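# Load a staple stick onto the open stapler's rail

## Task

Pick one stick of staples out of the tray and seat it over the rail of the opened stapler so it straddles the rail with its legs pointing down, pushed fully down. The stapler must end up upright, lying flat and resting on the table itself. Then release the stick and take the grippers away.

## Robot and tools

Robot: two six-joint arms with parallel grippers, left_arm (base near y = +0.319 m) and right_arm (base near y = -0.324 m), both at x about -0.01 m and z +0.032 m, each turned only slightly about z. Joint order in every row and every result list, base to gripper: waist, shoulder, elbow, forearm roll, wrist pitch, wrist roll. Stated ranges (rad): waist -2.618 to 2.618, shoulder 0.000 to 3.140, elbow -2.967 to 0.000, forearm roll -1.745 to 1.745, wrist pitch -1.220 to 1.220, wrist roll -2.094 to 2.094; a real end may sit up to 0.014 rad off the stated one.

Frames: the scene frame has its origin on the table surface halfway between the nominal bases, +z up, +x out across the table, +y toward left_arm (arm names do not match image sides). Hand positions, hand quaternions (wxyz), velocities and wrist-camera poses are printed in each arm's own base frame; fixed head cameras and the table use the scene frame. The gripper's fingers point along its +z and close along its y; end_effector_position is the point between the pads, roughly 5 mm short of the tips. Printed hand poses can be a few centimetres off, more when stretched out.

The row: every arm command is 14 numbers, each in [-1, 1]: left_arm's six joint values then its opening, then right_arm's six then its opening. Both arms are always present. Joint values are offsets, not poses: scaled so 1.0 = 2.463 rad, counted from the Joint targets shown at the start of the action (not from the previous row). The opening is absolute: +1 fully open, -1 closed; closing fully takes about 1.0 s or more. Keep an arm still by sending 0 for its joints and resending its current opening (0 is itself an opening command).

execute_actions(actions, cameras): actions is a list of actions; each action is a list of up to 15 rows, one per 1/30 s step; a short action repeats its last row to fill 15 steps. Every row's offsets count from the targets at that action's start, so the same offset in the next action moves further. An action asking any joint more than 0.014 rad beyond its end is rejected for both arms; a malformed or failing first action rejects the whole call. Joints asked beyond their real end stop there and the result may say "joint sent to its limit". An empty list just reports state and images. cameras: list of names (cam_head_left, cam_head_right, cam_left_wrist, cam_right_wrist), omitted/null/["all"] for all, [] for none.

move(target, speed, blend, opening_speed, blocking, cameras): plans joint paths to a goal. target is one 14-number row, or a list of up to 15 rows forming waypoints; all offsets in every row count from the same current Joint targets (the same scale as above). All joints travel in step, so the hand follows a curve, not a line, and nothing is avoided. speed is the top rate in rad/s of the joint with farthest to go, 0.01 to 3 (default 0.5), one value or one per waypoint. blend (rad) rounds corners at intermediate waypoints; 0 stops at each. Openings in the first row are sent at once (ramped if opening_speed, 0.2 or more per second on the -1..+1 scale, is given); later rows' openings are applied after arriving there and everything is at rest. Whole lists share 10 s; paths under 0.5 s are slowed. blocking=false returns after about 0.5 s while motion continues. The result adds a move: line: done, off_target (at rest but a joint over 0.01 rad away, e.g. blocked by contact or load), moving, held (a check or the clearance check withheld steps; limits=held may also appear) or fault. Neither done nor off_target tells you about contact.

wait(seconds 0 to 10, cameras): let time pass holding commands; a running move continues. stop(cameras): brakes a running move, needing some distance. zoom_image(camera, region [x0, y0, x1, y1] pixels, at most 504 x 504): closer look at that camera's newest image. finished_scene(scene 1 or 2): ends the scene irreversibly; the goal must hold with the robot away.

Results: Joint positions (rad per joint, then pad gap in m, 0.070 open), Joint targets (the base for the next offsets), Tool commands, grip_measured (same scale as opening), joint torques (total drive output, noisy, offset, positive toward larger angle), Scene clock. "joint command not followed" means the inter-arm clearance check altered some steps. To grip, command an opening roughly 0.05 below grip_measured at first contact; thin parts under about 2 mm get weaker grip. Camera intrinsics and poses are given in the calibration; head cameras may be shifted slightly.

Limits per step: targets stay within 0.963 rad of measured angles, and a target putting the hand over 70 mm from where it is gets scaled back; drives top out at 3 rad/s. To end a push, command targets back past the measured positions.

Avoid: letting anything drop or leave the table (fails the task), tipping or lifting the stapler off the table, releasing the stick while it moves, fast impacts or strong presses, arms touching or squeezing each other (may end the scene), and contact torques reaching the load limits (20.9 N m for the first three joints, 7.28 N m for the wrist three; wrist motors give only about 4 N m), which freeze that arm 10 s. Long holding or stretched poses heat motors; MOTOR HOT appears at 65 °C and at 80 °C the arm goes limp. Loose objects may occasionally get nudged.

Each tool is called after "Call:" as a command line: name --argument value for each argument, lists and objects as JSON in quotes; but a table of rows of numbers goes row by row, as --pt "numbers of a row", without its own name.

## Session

Call:
execute_actions --actions '[]'

Call:
zoom_image --camera "cam_head_left" --region '[200, 100, 700, 400]'

Scene clock: 0.00 s.
left_arm: end_effector_position=(+0.1422, -0.1009, +0.0945) grip_measured=+0.98 end_effector_quat_wxyz=(+0.221, -0.069, +0.958, -0.168) | right_arm: end_effector_position=(+0.2419, +0.0427, +0.1324) grip_measured=+0.99 end_effector_quat_wxyz=(+0.191, -0.526, +0.815, +0.149)
Joint positions: left_arm=[-0.701 0.709 -0.319 0.1 0.712 -0.902 0.069] | right_arm=[-0.263 1.35 -0.857 0.532 1.18 -1.621 0.07]
Joint torques (N m): no reading
Joint targets: left_arm=[-0.701 0.709 -0.319 0.100 0.712 -0.902] | right_arm=[-0.263 1.350 -0.857 0.532 1.180 -1.621]
Tool commands: left_gripper/opening=+1.0 right_gripper/opening=+1.0
camera_calibration:
cam_left_wrist: T_world_to_cam=[[0.0594387, -0.940066, 0.335771, -0.13385], [-0.98745, -0.00606741, 0.157813, 0.122073], [-0.146317, -0.340938, -0.92863, 0.199704], [0, 0, 0, 1]] pos_world=[0.157717, -0.0570009, 0.21113]
cam_right_wrist: T_world_to_cam=[[0.921966, -0.38464, -0.0450589, -0.197131], [-0.37781, -0.918896, 0.113531, 0.114781], [-0.0850731, -0.0876483, -0.992512, 0.280151], [0, 0, 0, 1]] pos_world=[0.248946, 0.054202, 0.256139]

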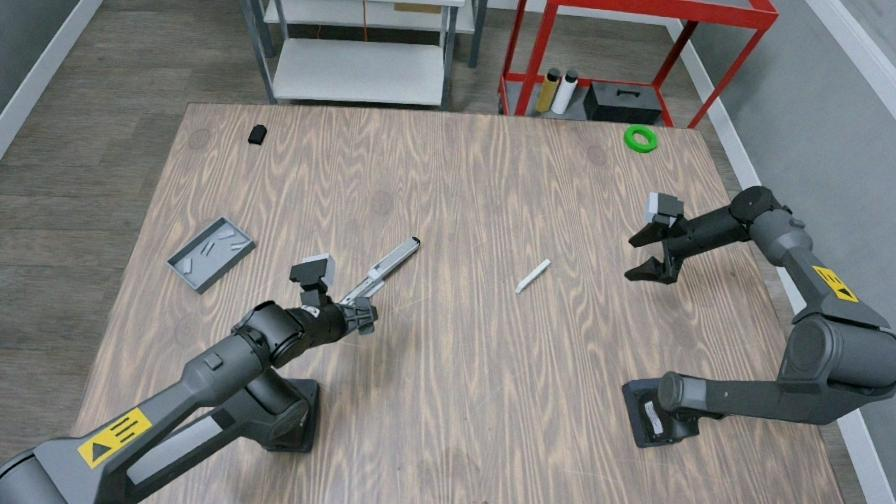

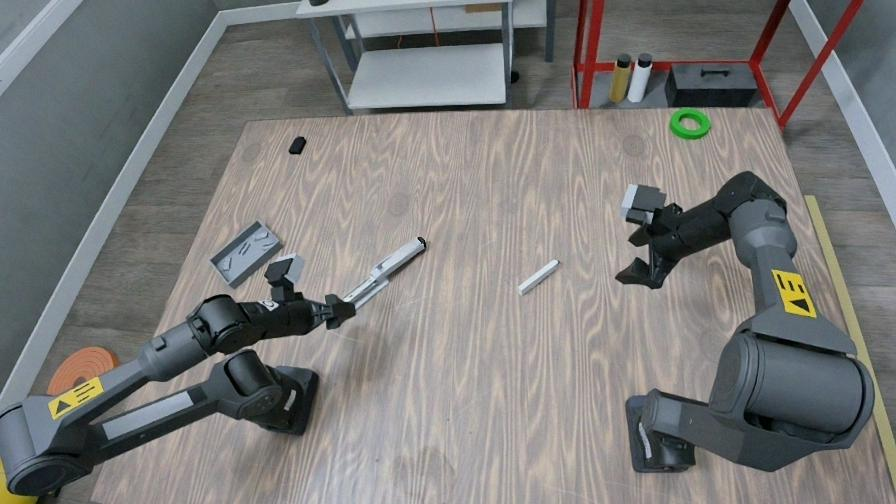

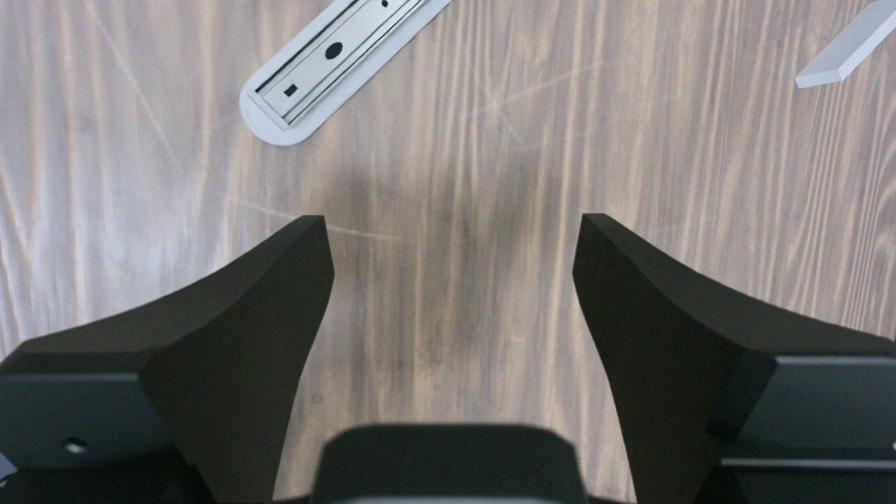

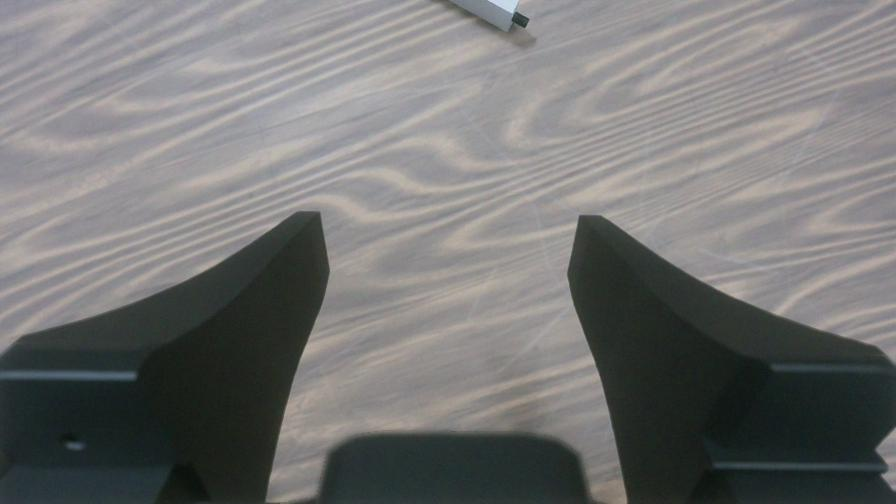

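Scaled by 1.008 from the camera's 896x504 image, which has a finer 1280x720 frame.

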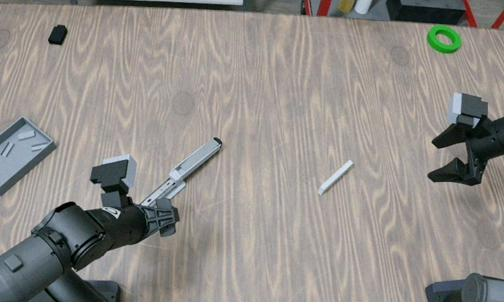

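Call:
move --target '[0.5286,0.4998,-0.5363,-0.0406,0.1981,0.3662,1,0,0,0,0,0,0,1]' --speed 1.0

Call:
zoom_image --camera "cam_left_wrist" --region '[310, 130, 610, 380]'

Call:
zoom_image --camera "cam_head_left" --region '[320, 220, 430, 330]'

Call:
zoom_image --camera "cam_head_right" --region '[320, 220, 430, 330]'

Scene clock: 9.93 s.
left_arm: end_effector_position=(+0.3485, +0.2388, +0.1223) grip_measured=+0.98 end_effector_quat_wxyz=(+0.076, -0.295, +0.952, +0.023) | right_arm: end_effector_position=(+0.2419, +0.0427, +0.1324) grip_measured=+0.99 end_effector_quat_wxyz=(+0.191, -0.526, +0.815, +0.149)
Joint positions: left_arm=[0.601 1.939 -1.64 0 1.2 0.001 0.069] | right_arm=[-0.263 1.35 -0.857 0.532 1.18 -1.621 0.07]
Joint torques (N m): left_arm=[-0.14 -7.63 -3.46 0 -0.14 -0.22] | right_arm=[0.14 -4.07 -3.23 0.56 0.12 -0.02]
Joint targets: left_arm=[0.601 1.940 -1.639 0.000 1.200 0.000] | right_arm=[-0.263 1.350 -0.857 0.532 1.180 -1.621]
move: done
camera_calibration:
cam_left_wrist: T_world_to_cam=[[0.561383, -0.827394, -0.0163813, 0.00521703], [-0.740829, -0.511274, 0.435628, 0.32421], [-0.368811, -0.232418, -0.899978, 0.419531], [0, 0, 0, 1]] pos_world=[0.391983, 0.267583, 0.236419]
cam_right_wrist: T_world_to_cam=[[0.921966, -0.38464, -0.0450589, -0.197131], [-0.37781, -0.918896, 0.113531, 0.114781], [-0.0850731, -0.0876483, -0.992512, 0.280151], [0, 0, 0, 1]] pos_world=[0.248946, 0.054202, 0.256139]

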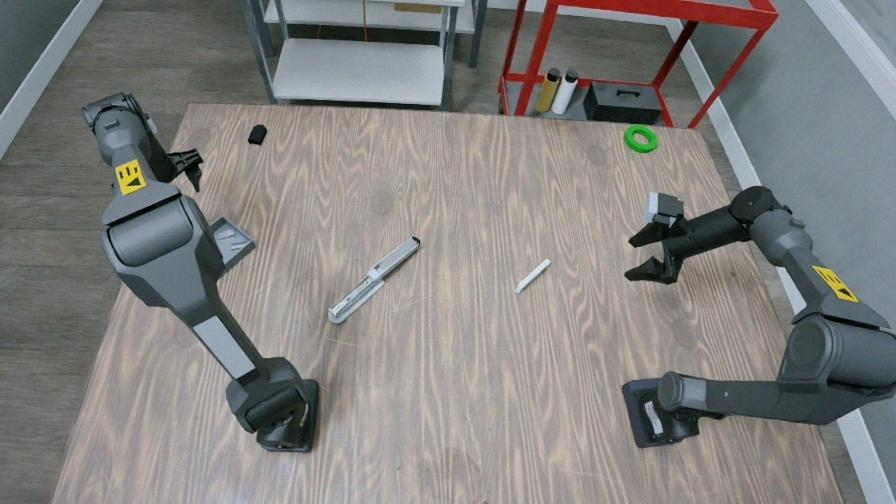

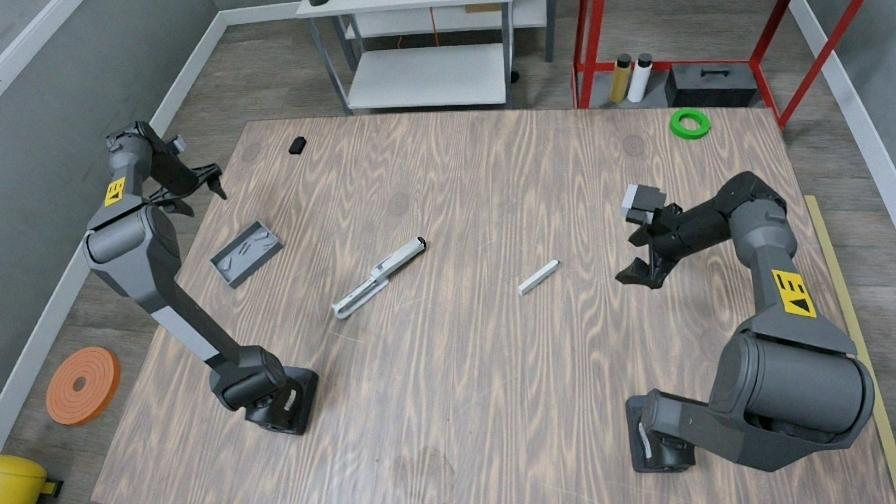

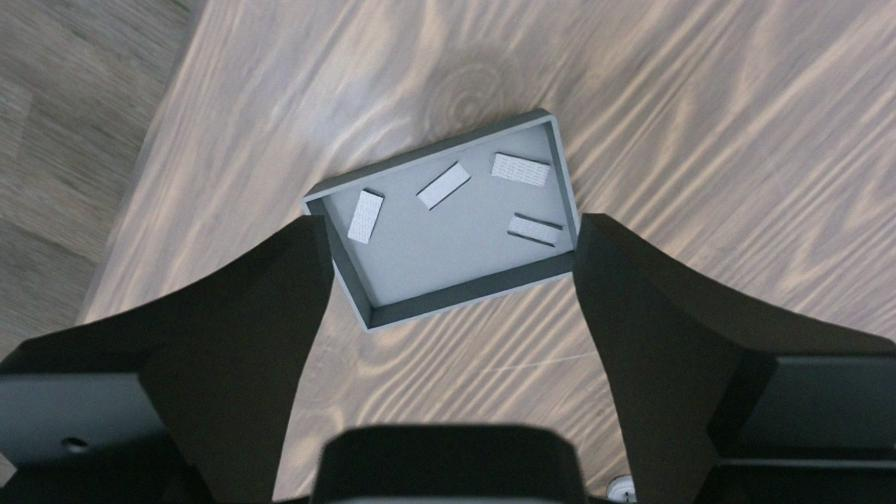

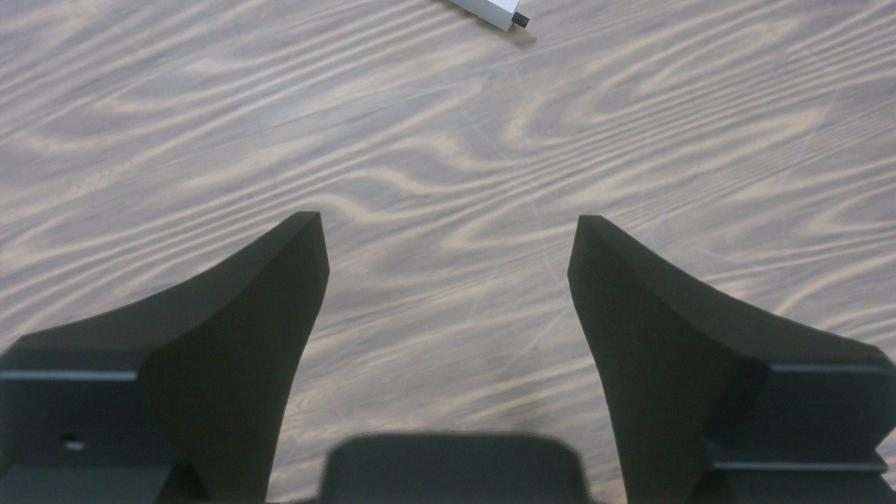

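Scaled by 1.680 from the camera's 896x504 image, which has a finer 1280x720 frame.

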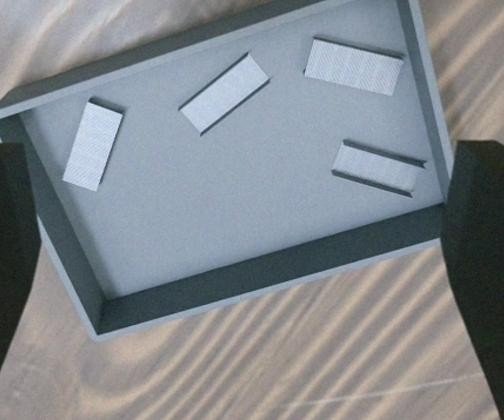

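Scaled by 4.582 from the camera's 896x504 image, which has a finer 1280x720 frame.

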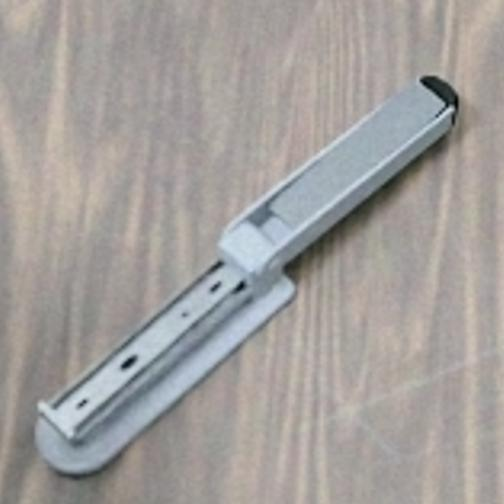

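Scaled by 4.582 from the camera's 896x504 image, which has a finer 1280x720 frame.

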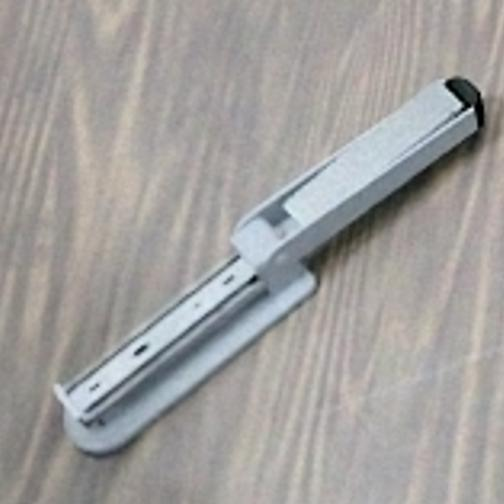

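Call:
zoom_image --camera "cam_left_wrist" --region '[335, 175, 405, 255]'

Call:
zoom_image --camera "cam_left_wrist" --region '[480, 140, 580, 255]'

Call:
zoom_image --camera "cam_left_wrist" --region '[405, 150, 485, 220]'

Scaled by 6.300 from the camera's 896x504 image, which has a finer 1280x720 frame.

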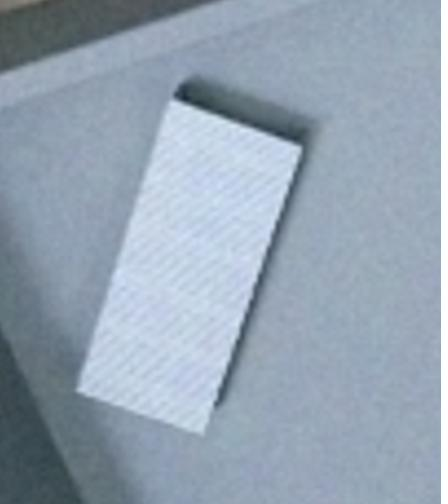

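Scaled by 4.383 from the camera's 896x504 image, which has a finer 1280x720 frame.

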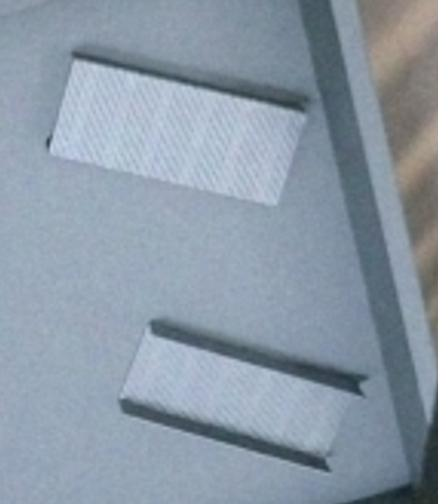

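Scaled by 6.300 from the camera's 896x504 image, which has a finer 1280x720 frame.

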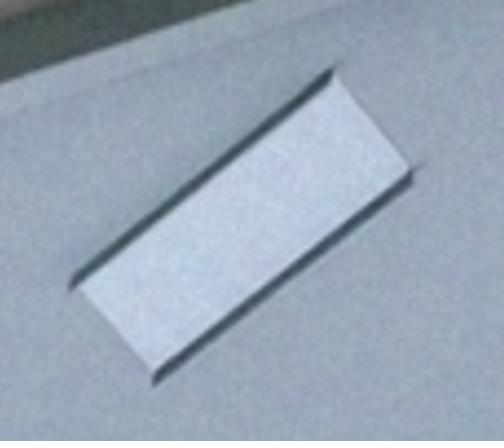

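Call:
move --target '[0.0588,0.0332,0.1148,0,-0.0842,0.1933,-0.31,0,0,0,0,0,0,1]' --speed 0.4 --cameras '["cam_left_wrist"]'

Call:
zoom_image --camera "cam_left_wrist" --region '[320, 100, 580, 300]'

Scene clock: 21.63 s.
left_arm: end_effector_position=(+0.2784, +0.2576, +0.0195) grip_measured=-0.31 end_effector_quat_wxyz=(-0.001, -0.135, +0.991, -0.001) | right_arm: end_effector_position=(+0.2419, +0.0427, +0.1324) grip_measured=+0.99 end_effector_quat_wxyz=(+0.191, -0.526, +0.815, +0.149)
Joint positions: left_arm=[0.747 2.022 -1.355 0 0.993 0.477 0.024] | right_arm=[-0.263 1.35 -0.857 0.532 1.18 -1.621 0.07]
Joint torques (N m): left_arm=[-0.45 -7.61 -4.02 0.06 0.03 -0.22] | right_arm=[-0.12 -3.98 -3.27 0.59 0.12 -0.03]
Joint targets: left_arm=[0.746 2.021 -1.357 0.000 0.993 0.476] | right_arm=[-0.263 1.350 -0.857 0.532 1.180 -1.621]
move: done
camera_calibration:
cam_left_wrist: T_world_to_cam=[[0.26006, -0.965481, -0.0146333, 0.177788], [-0.788758, -0.221151, 0.573544, 0.262551], [-0.556982, -0.137614, -0.819044, 0.33188], [0, 0, 0, 1]] pos_world=[0.345705, 0.275386, 0.123842]
Images, in order (width x height): cam_left_wrist 896x504.

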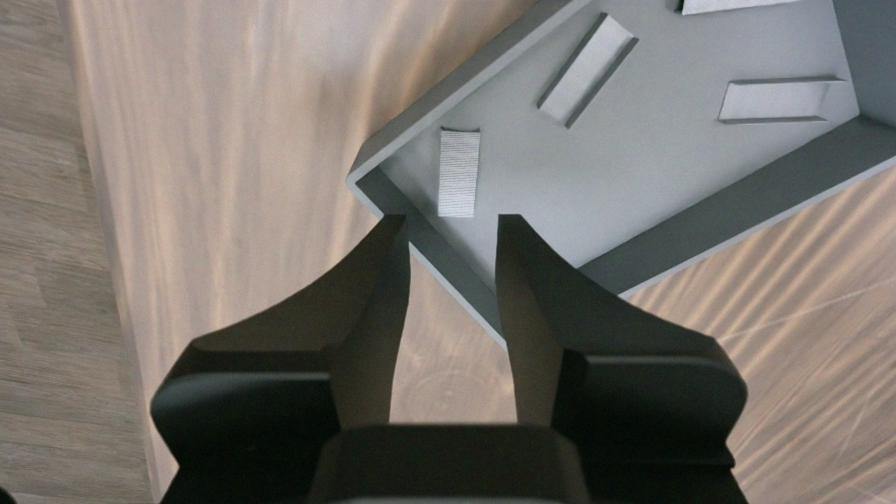

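Scaled by 1.938 from the camera's 896x504 image, which has a finer 1280x720 frame.

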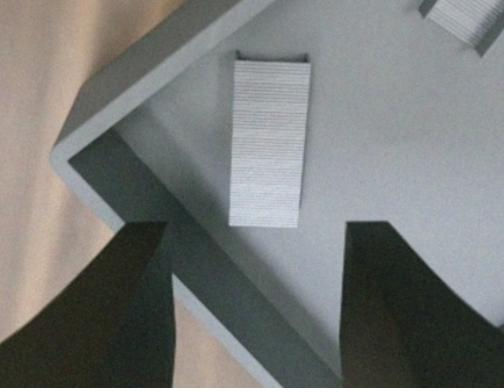

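Call:
move --target '[-0.0039,0.0247,0.0173,0,-0.0416,0.0171,-0.40,0,0,0,0,0,0,1]' --speed 0.2 --cameras '["cam_left_wrist"]'

Call:
zoom_image --camera "cam_left_wrist" --region '[350, 120, 550, 280]'

Scene clock: 26.10 s.
left_arm: end_effector_position=(+0.2816, +0.2552, -0.0128) grip_measured=-0.40 end_effector_quat_wxyz=(-0.001, -0.109, +0.994, -0.001) | right_arm: end_effector_position=(+0.2419, +0.0427, +0.1324) grip_measured=+0.99 end_effector_quat_wxyz=(+0.191, -0.526, +0.815, +0.149)
Joint positions: left_arm=[0.736 2.083 -1.313 0 0.89 0.519 0.021] | right_arm=[-0.263 1.35 -0.857 0.532 1.18 -1.621 0.07]
Joint torques (N m): left_arm=[0 -7.84 -3.53 -0.06 0.05 0.01] | right_arm=[-0.15 -4.04 -3.17 0.52 0.1 -0.05]
Joint targets: left_arm=[0.737 2.082 -1.314 0.000 0.890 0.518] | right_arm=[-0.263 1.350 -0.857 0.532 1.180 -1.621]
move: done
camera_calibration:
cam_left_wrist: T_world_to_cam=[[0.209548, -0.977692, -0.0144054, 0.191486], [-0.799001, -0.179705, 0.57385, 0.275377], [-0.563637, -0.108739, -0.818834, 0.301414], [0, 0, 0, 1]] pos_world=[0.34979, 0.269477, 0.0915417]
Images, in order (width x height): cam_left_wrist 896x504.

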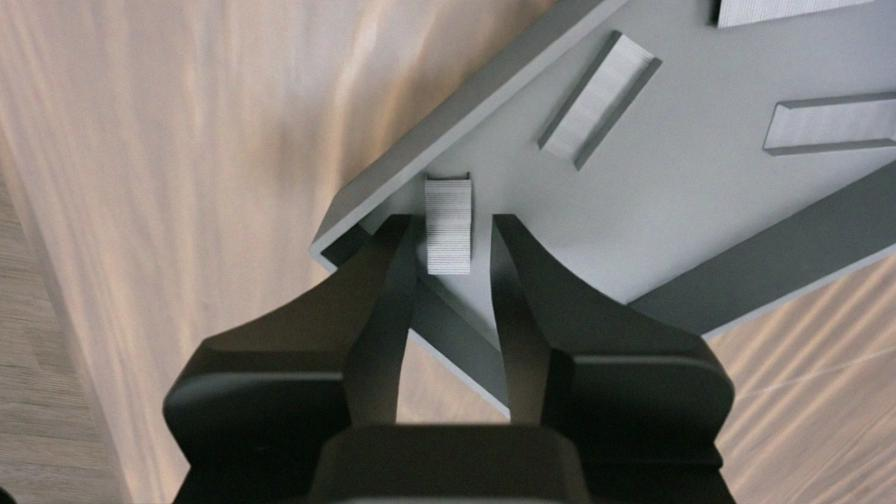

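Scaled by 2.520 from the camera's 896x504 image, which has a finer 1280x720 frame.

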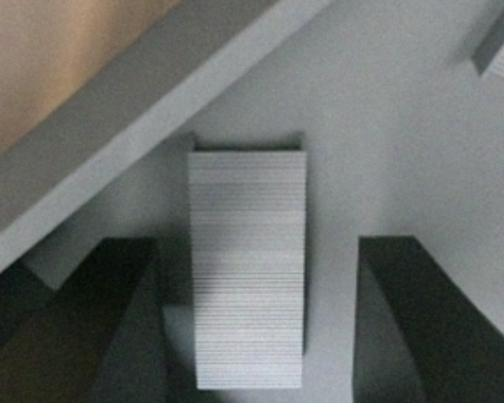

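Call:
move --target '[-0.0004,0.0075,-0.0023,0,-0.0052,0,-0.45,0,0,0,0,0,0,1]' --speed 0.06 --cameras '["cam_left_wrist"]'

Call:
zoom_image --camera "cam_left_wrist" --region '[350, 140, 550, 300]'

Scene clock: 29.90 s.
left_arm: end_effector_position=(+0.2834, +0.2568, -0.0180) grip_measured=-0.45 end_effector_quat_wxyz=(+0.000, -0.109, +0.994, +0.000) | right_arm: end_effector_position=(+0.2419, +0.0427, +0.1324) grip_measured=+0.99 end_effector_quat_wxyz=(+0.191, -0.526, +0.815, +0.149)
Joint positions: left_arm=[0.736 2.1 -1.319 0 0.878 0.519 0.019] | right_arm=[-0.263 1.35 -0.857 0.532 1.18 -1.621 0.07]
Joint torques (N m): left_arm=[-0.39 -7.09 -3.7 0.12 -0.02 -0.2] | right_arm=[-0.04 -3.9 -3.26 0.53 0.09 -0.01]
Joint targets: left_arm=[0.736 2.101 -1.320 0.000 0.878 0.518] | right_arm=[-0.263 1.350 -0.857 0.532 1.180 -1.621]
move: done
camera_calibration:
cam_left_wrist: T_world_to_cam=[[0.209528, -0.97769, -0.0148237, 0.192662], [-0.799405, -0.180011, 0.573192, 0.280229], [-0.563072, -0.10825, -0.819287, 0.298077], [0, 0, 0, 1]] pos_world=[0.351487, 0.271075, 0.0864417]
Images, in order (width x height): cam_left_wrist 896x504.

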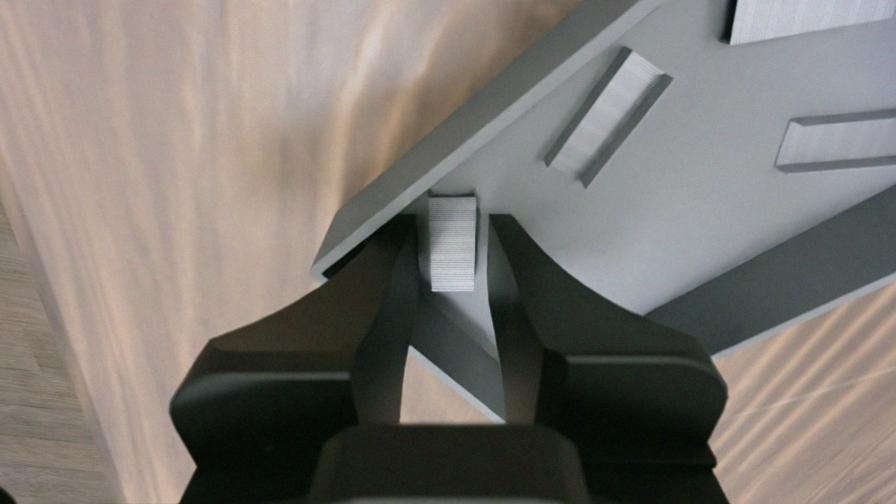

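Scaled by 2.520 from the camera's 896x504 image, which has a finer 1280x720 frame.

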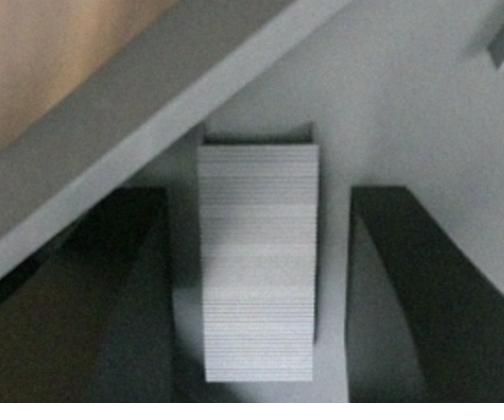

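Call:
move --pt "0 0.0012 0.0007 0 -0.0018 0 -0.45 0 0 0 0 0 0 1" --pt "0 0.0012 0.0007 0 -0.0018 0 -0.73 0 0 0 0 0 0 1" --speed 0.06 --opening_speed 0.4 --cameras '["cam_left_wrist"]'

Call:
zoom_image --camera "cam_left_wrist" --region '[350, 140, 550, 300]'

Scene clock: 33.27 s.
left_arm: end_effector_position=(+0.2839, +0.2568, -0.0193) grip_measured=-0.73 end_effector_quat_wxyz=(+0.000, -0.108, +0.994, +0.000) | right_arm: end_effector_position=(+0.2419, +0.0427, +0.1324) grip_measured=+0.99 end_effector_quat_wxyz=(+0.191, -0.526, +0.815, +0.149)
Joint positions: left_arm=[0.736 2.103 -1.318 0 0.873 0.519 0.009] | right_arm=[-0.263 1.35 -0.857 0.532 1.18 -1.621 0.07]
Joint torques (N m): left_arm=[0.11 -7.03 -2.86 0.04 -0.04 -0.17] | right_arm=[-0.07 -3.96 -3.29 0.58 0.09 0]
Joint targets: left_arm=[0.736 2.104 -1.318 0.000 0.873 0.518] | right_arm=[-0.263 1.350 -0.857 0.532 1.180 -1.621]
move: done
camera_calibration:
cam_left_wrist: T_world_to_cam=[[0.208761, -0.977845, -0.0154309, 0.192823], [-0.800041, -0.179834, 0.572359, 0.28152], [-0.562453, -0.107141, -0.819858, 0.296755], [0, 0, 0, 1]] pos_world=[0.351884, 0.270972, 0.0851415]
Images, in order (width x height): cam_left_wrist 896x504.

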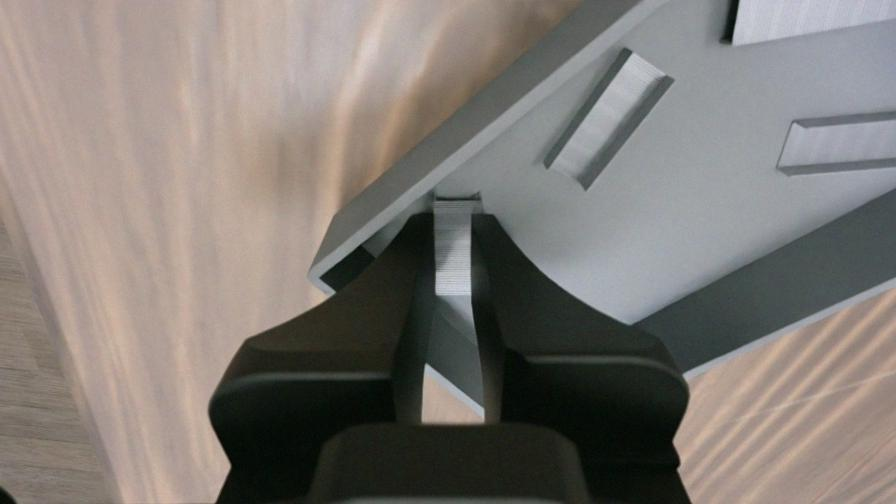

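Scaled by 2.520 from the camera's 896x504 image, which has a finer 1280x720 frame.

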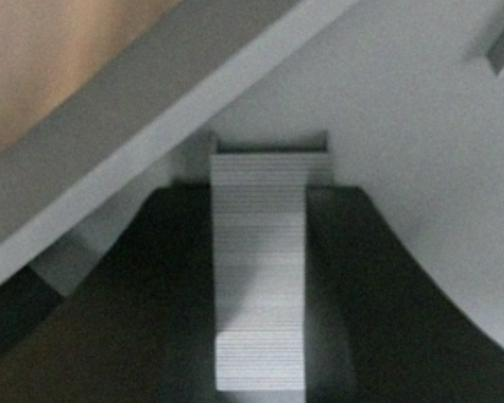

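Call:
move --pt "0 0 0 0 0 0 -0.45 0 0 0 0 0 0 1" --pt "0 0.0033 0.0020 0 -0.0050 0 -0.45 0 0 0 0 0 0 1" --speed 0.06 --opening_speed 0.5 --cameras '["cam_left_wrist"]'

Call:
zoom_image --camera "cam_left_wrist" --region '[350, 140, 550, 300]'

Scene clock: 36.83 s.
left_arm: end_effector_position=(+0.2837, +0.2566, -0.0236) grip_measured=-0.45 end_effector_quat_wxyz=(+0.000, -0.108, +0.994, +0.000) | right_arm: end_effector_position=(+0.2419, +0.0427, +0.1324) grip_measured=+0.99 end_effector_quat_wxyz=(+0.191, -0.526, +0.815, +0.149)
Joint positions: left_arm=[0.736 2.112 -1.313 0 0.861 0.519 0.019] | right_arm=[-0.263 1.35 -0.857 0.532 1.18 -1.621 0.07]
Joint torques (N m): left_arm=[0.19 -7.06 -2.69 -0.04 -0.05 -0.15] | right_arm=[0.23 -3.91 -3.23 0.52 0.11 0]
Joint targets: left_arm=[0.736 2.112 -1.313 0.000 0.861 0.518] | right_arm=[-0.263 1.350 -0.857 0.532 1.180 -1.621]
move: done
camera_calibration:
cam_left_wrist: T_world_to_cam=[[0.2087, -0.977865, -0.0149576, 0.192572], [-0.799627, -0.179425, 0.573065, 0.283554], [-0.563064, -0.107638, -0.819374, 0.293463], [0, 0, 0, 1]] pos_world=[0.351787, 0.270774, 0.0808416]
Images, in order (width x height): cam_left_wrist 896x504.

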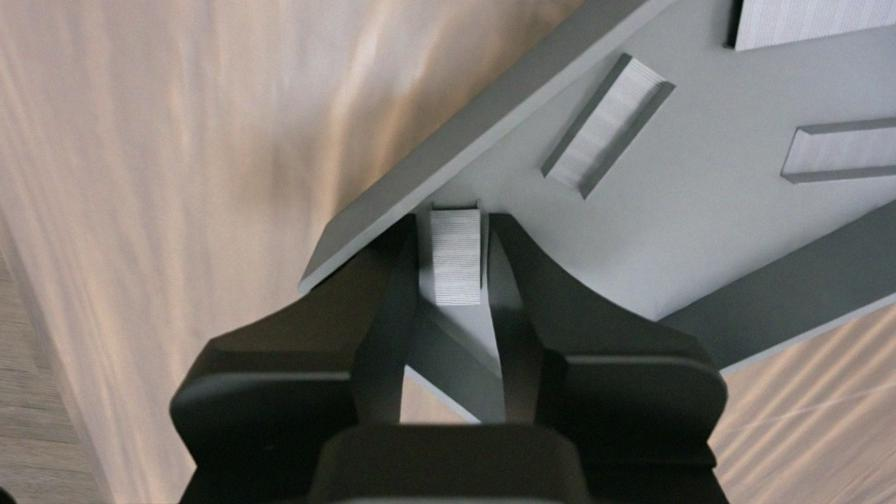

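Scaled by 2.520 from the camera's 896x504 image, which has a finer 1280x720 frame.

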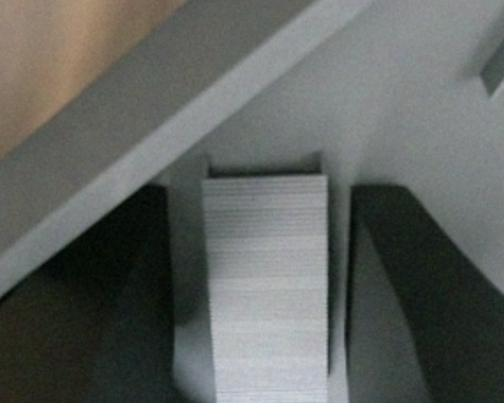

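Call:
move --pt "-0.0007 0.0020 0.0012 0 -0.0030 0 -0.45 0 0 0 0 0 0 1" --speed 0.06 --cameras '["cam_left_wrist"]'

Call:
zoom_image --camera "cam_left_wrist" --region '[350, 140, 550, 300]'

Scene clock: 39.80 s.
left_arm: end_effector_position=(+0.2838, +0.2563, -0.0253) grip_measured=-0.45 end_effector_quat_wxyz=(+0.000, -0.108, +0.994, +0.000) | right_arm: end_effector_position=(+0.2419, +0.0427, +0.1324) grip_measured=+0.99 end_effector_quat_wxyz=(+0.191, -0.526, +0.815, +0.149)
Joint positions: left_arm=[0.735 2.115 -1.311 0 0.854 0.519 0.019] | right_arm=[-0.263 1.35 -0.857 0.532 1.18 -1.621 0.07]
Joint torques (N m): left_arm=[-0.61 -6.05 -2.31 -0.08 -0.28 -0.13] | right_arm=[-0.17 -3.92 -3.27 0.55 0.13 -0.01]
Joint targets: left_arm=[0.734 2.117 -1.310 0.000 0.853 0.518] | right_arm=[-0.263 1.350 -0.857 0.532 1.180 -1.621]
move: done
camera_calibration:
cam_left_wrist: T_world_to_cam=[[0.20789, -0.978035, -0.0151688, 0.19246], [-0.800001, -0.17893, 0.572698, 0.284642], [-0.562833, -0.106923, -0.819626, 0.291884], [0, 0, 0, 1]] pos_world=[0.351985, 0.270373, 0.0791416]
Images, in order (width x height): cam_left_wrist 896x504.

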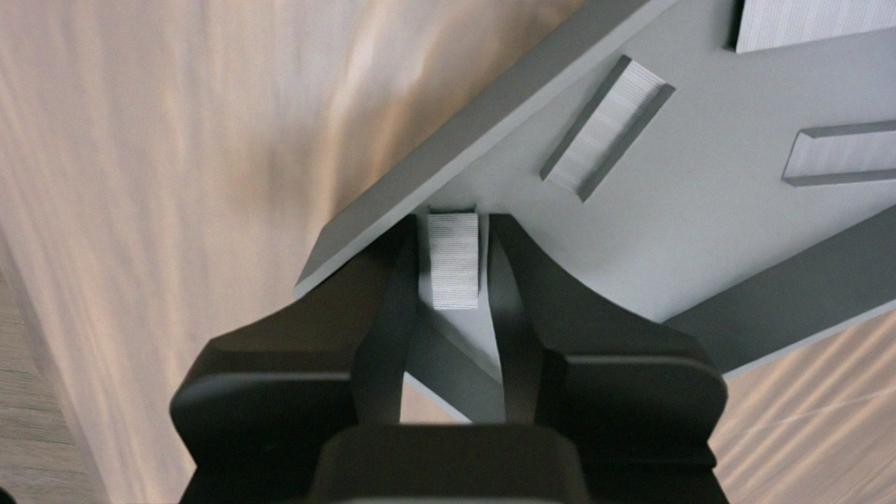

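Scaled by 2.520 from the camera's 896x504 image, which has a finer 1280x720 frame.

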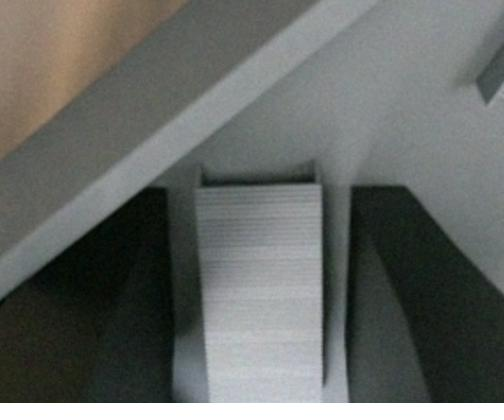

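Call:
move --target '[0,0,0,0,0,0,-0.72,0,0,0,0,0,0,1]' --speed 0.06 --opening_speed 0.4 --cameras '["cam_left_wrist"]'

Call:
zoom_image --camera "cam_left_wrist" --region '[350, 140, 550, 300]'

Scene clock: 41.93 s.
left_arm: end_effector_position=(+0.2840, +0.2567, -0.0256) grip_measured=-0.65 end_effector_quat_wxyz=(+0.000, -0.108, +0.994, +0.000) | right_arm: end_effector_position=(+0.2419, +0.0427, +0.1324) grip_measured=+0.99 end_effector_quat_wxyz=(+0.191, -0.526, +0.815, +0.149)
Joint positions: left_arm=[0.735 2.116 -1.311 0.001 0.852 0.519 0.012] | right_arm=[-0.263 1.35 -0.857 0.532 1.18 -1.621 0.07]
Joint torques (N m): left_arm=[-1.12 -3.7 -1.18 -0.36 0.39 -0.11] | right_arm=[0.1 -3.97 -3.09 0.56 0.08 0.01]
Joint targets: left_arm=[0.734 2.117 -1.310 0.000 0.853 0.518] | right_arm=[-0.263 1.350 -0.857 0.532 1.180 -1.621]
move: done
camera_calibration:
cam_left_wrist: T_world_to_cam=[[0.207237, -0.978153, -0.016408, 0.192987], [-0.800381, -0.179169, 0.572091, 0.285174], [-0.562533, -0.105426, -0.820026, 0.291235], [0, 0, 0, 1]] pos_world=[0.352084, 0.270569, 0.0788412]
Images, in order (width x height): cam_left_wrist 896x504.

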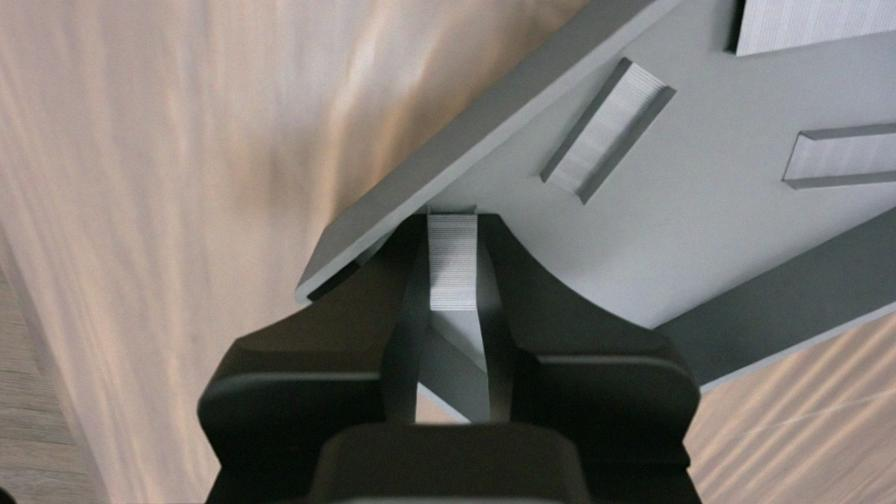

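Scaled by 2.520 from the camera's 896x504 image, which has a finer 1280x720 frame.

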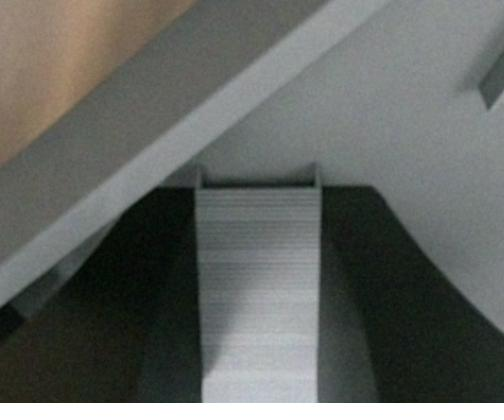

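Call:
move --pt "-0.0002 -0.0243 -0.0162 0 0.0397 0 -0.72 0 0 0 0 0 0 1" --pt "0 -0.0471 -0.0404 0 0.0867 0 -0.72 0 0 0 0 0 0 1" --pt "-0.12 -0.2700 0.2082 0 0.0609 -0.01 -0.72 0 0 0 0 0 0 1" --pt "-0.4308 -0.2700 0.2082 0 0.0609 -0.0345 -0.72 0 0 0 0 0 0 1" --speed '[0.08,0.3,0.8,0.7]' --blend '[0.01,0.03,0.05,0]'

Call:
zoom_image --camera "cam_left_wrist" --region '[350, 100, 570, 300]'

Scene clock: 52.23 s.
left_arm: end_effector_position=(+0.2160, -0.0733, +0.0701) grip_measured=-0.65 end_effector_quat_wxyz=(+0.000, +0.372, +0.928, +0.000) | right_arm: end_effector_position=(+0.2419, +0.0427, +0.1324) grip_measured=+0.99 end_effector_quat_wxyz=(+0.191, -0.526, +0.815, +0.149)
Joint positions: left_arm=[-0.328 1.451 -0.797 0.001 1.003 0.434 0.012] | right_arm=[-0.263 1.35 -0.857 0.532 1.18 -1.621 0.07]
Joint torques (N m): left_arm=[0.84 -3.26 -3.89 0.03 0.03 -0.19] | right_arm=[-0.05 -3.95 -3.18 0.56 0.09 -0.01]
Joint targets: left_arm=[-0.327 1.452 -0.797 0.000 1.003 0.433] | right_arm=[-0.263 1.350 -0.857 0.532 1.180 -1.621]
move: done
camera_calibration:
cam_left_wrist: T_world_to_cam=[[-0.695072, -0.718752, -0.0164655, 0.0997216], [-0.596103, 0.563358, 0.572091, 0.127122], [-0.401916, 0.40746, -0.820025, 0.299655], [0, 0, 0, 1]] pos_world=[0.265528, -0.122038, 0.174641]
cam_right_wrist: T_world_to_cam=[[0.921966, -0.38464, -0.0450589, -0.197131], [-0.37781, -0.918896, 0.113531, 0.114781], [-0.0850731, -0.0876483, -0.992512, 0.280151], [0, 0, 0, 1]] pos_world=[0.248946, 0.054202, 0.256139]

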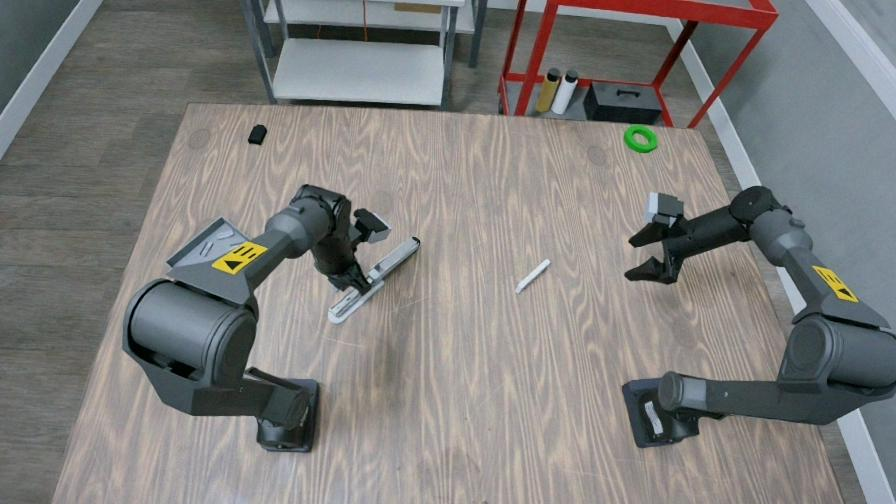

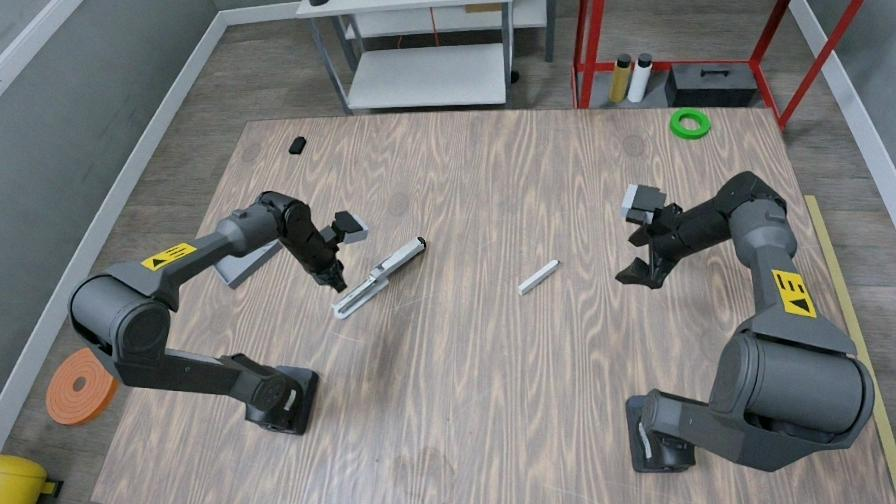

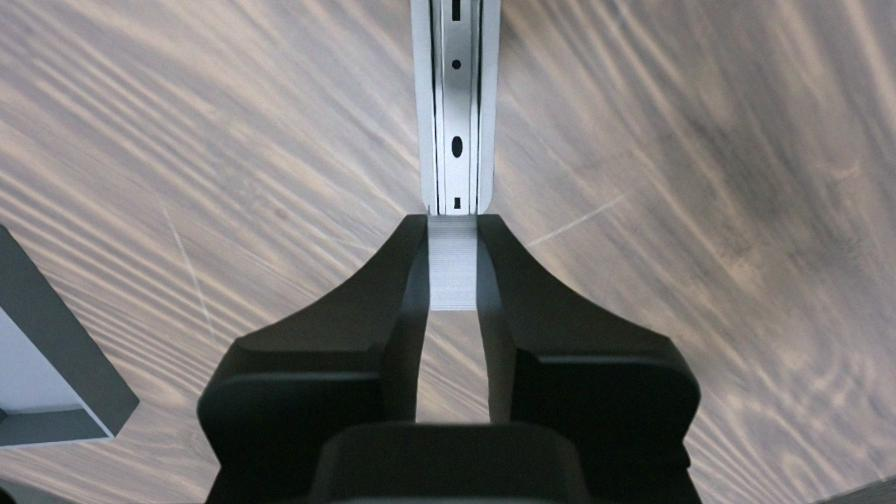

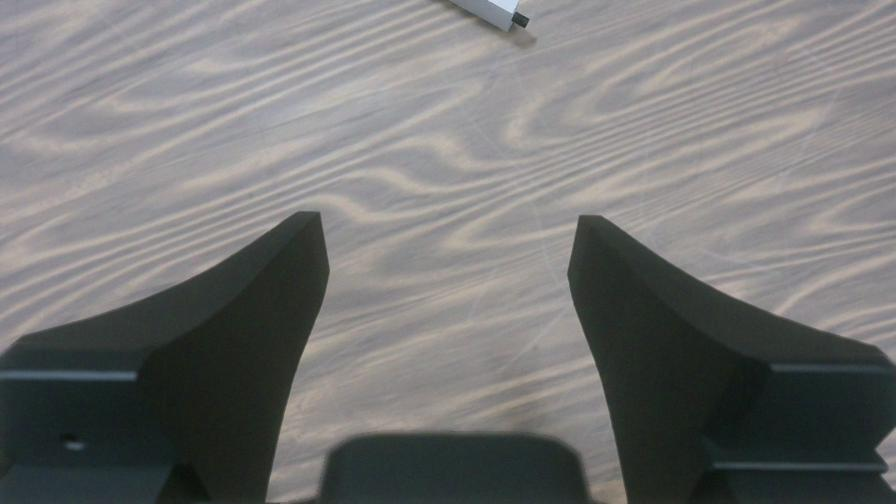

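Scaled by 2.291 from the camera's 896x504 image, which has a finer 1280x720 frame.

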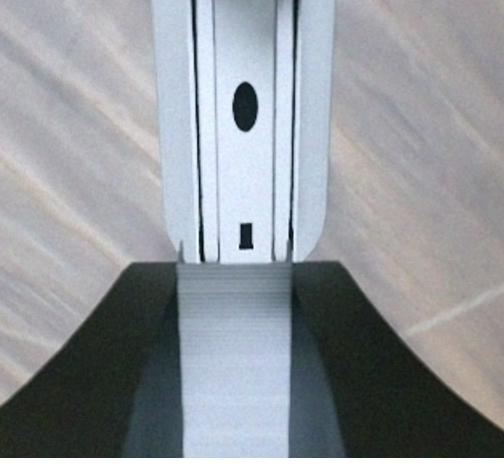

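Call:
move --target '[-0.0037,0.0505,0.0522,0,-0.1027,-0.0114,-0.72,0,0,0,0,0,0,1]' --speed 0.25 --cameras '["cam_left_wrist"]'

Call:
zoom_image --camera "cam_left_wrist" --region '[380, 130, 530, 280]'

Scene clock: 58.47 s.
left_arm: end_effector_position=(+0.2141, -0.0746, +0.0146) grip_measured=-0.65 end_effector_quat_wxyz=(-0.001, +0.362, +0.932, +0.000) | right_arm: end_effector_position=(+0.2419, +0.0427, +0.1324) grip_measured=+0.99 end_effector_quat_wxyz=(+0.191, -0.526, +0.815, +0.149)
Joint positions: left_arm=[-0.336 1.577 -0.668 0.001 0.75 0.405 0.012] | right_arm=[-0.263 1.35 -0.857 0.532 1.18 -1.621 0.07]
Joint torques (N m): left_arm=[-0.37 -4.39 -3.43 0.1 0.04 -0.15] | right_arm=[-0.06 -4.11 -3.14 0.59 0.09 0]
Joint targets: left_arm=[-0.336 1.576 -0.669 0.000 0.751 0.405] | right_arm=[-0.263 1.350 -0.857 0.532 1.180 -1.621]
move: done
camera_calibration:
cam_left_wrist: T_world_to_cam=[[-0.680278, -0.73279, -0.0154765, 0.0924977], [-0.606312, 0.550748, 0.57364, 0.159675], [-0.411834, 0.399618, -0.818961, 0.255453], [0, 0, 0, 1]] pos_world=[0.264941, -0.122243, 0.119041]
Images, in order (width x height): cam_left_wrist 896x504.

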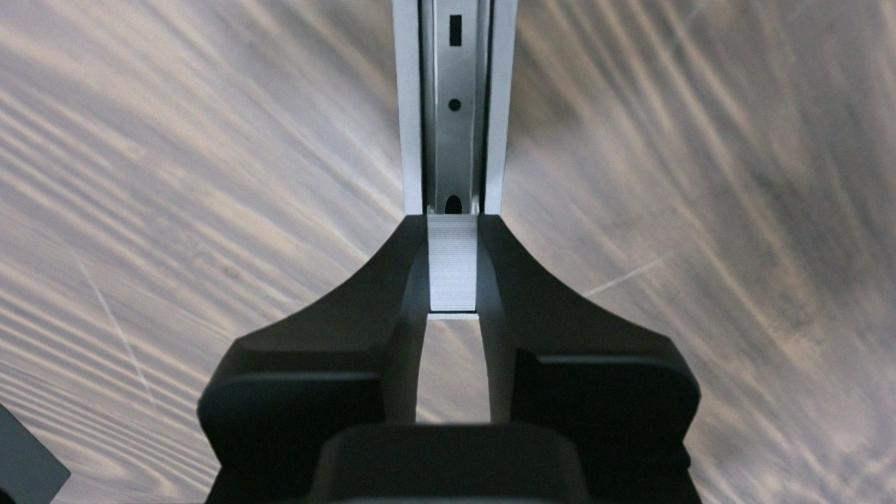

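Scaled by 3.360 from the camera's 896x504 image, which has a finer 1280x720 frame.

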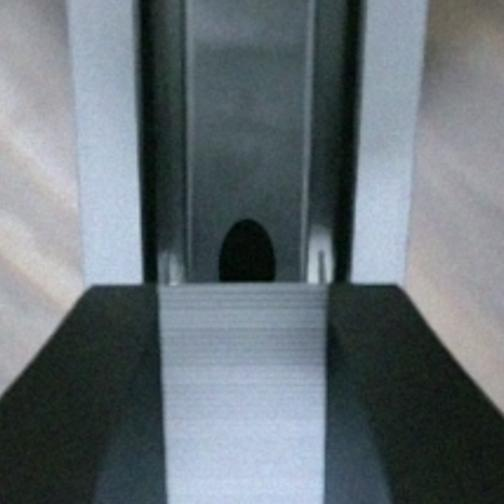

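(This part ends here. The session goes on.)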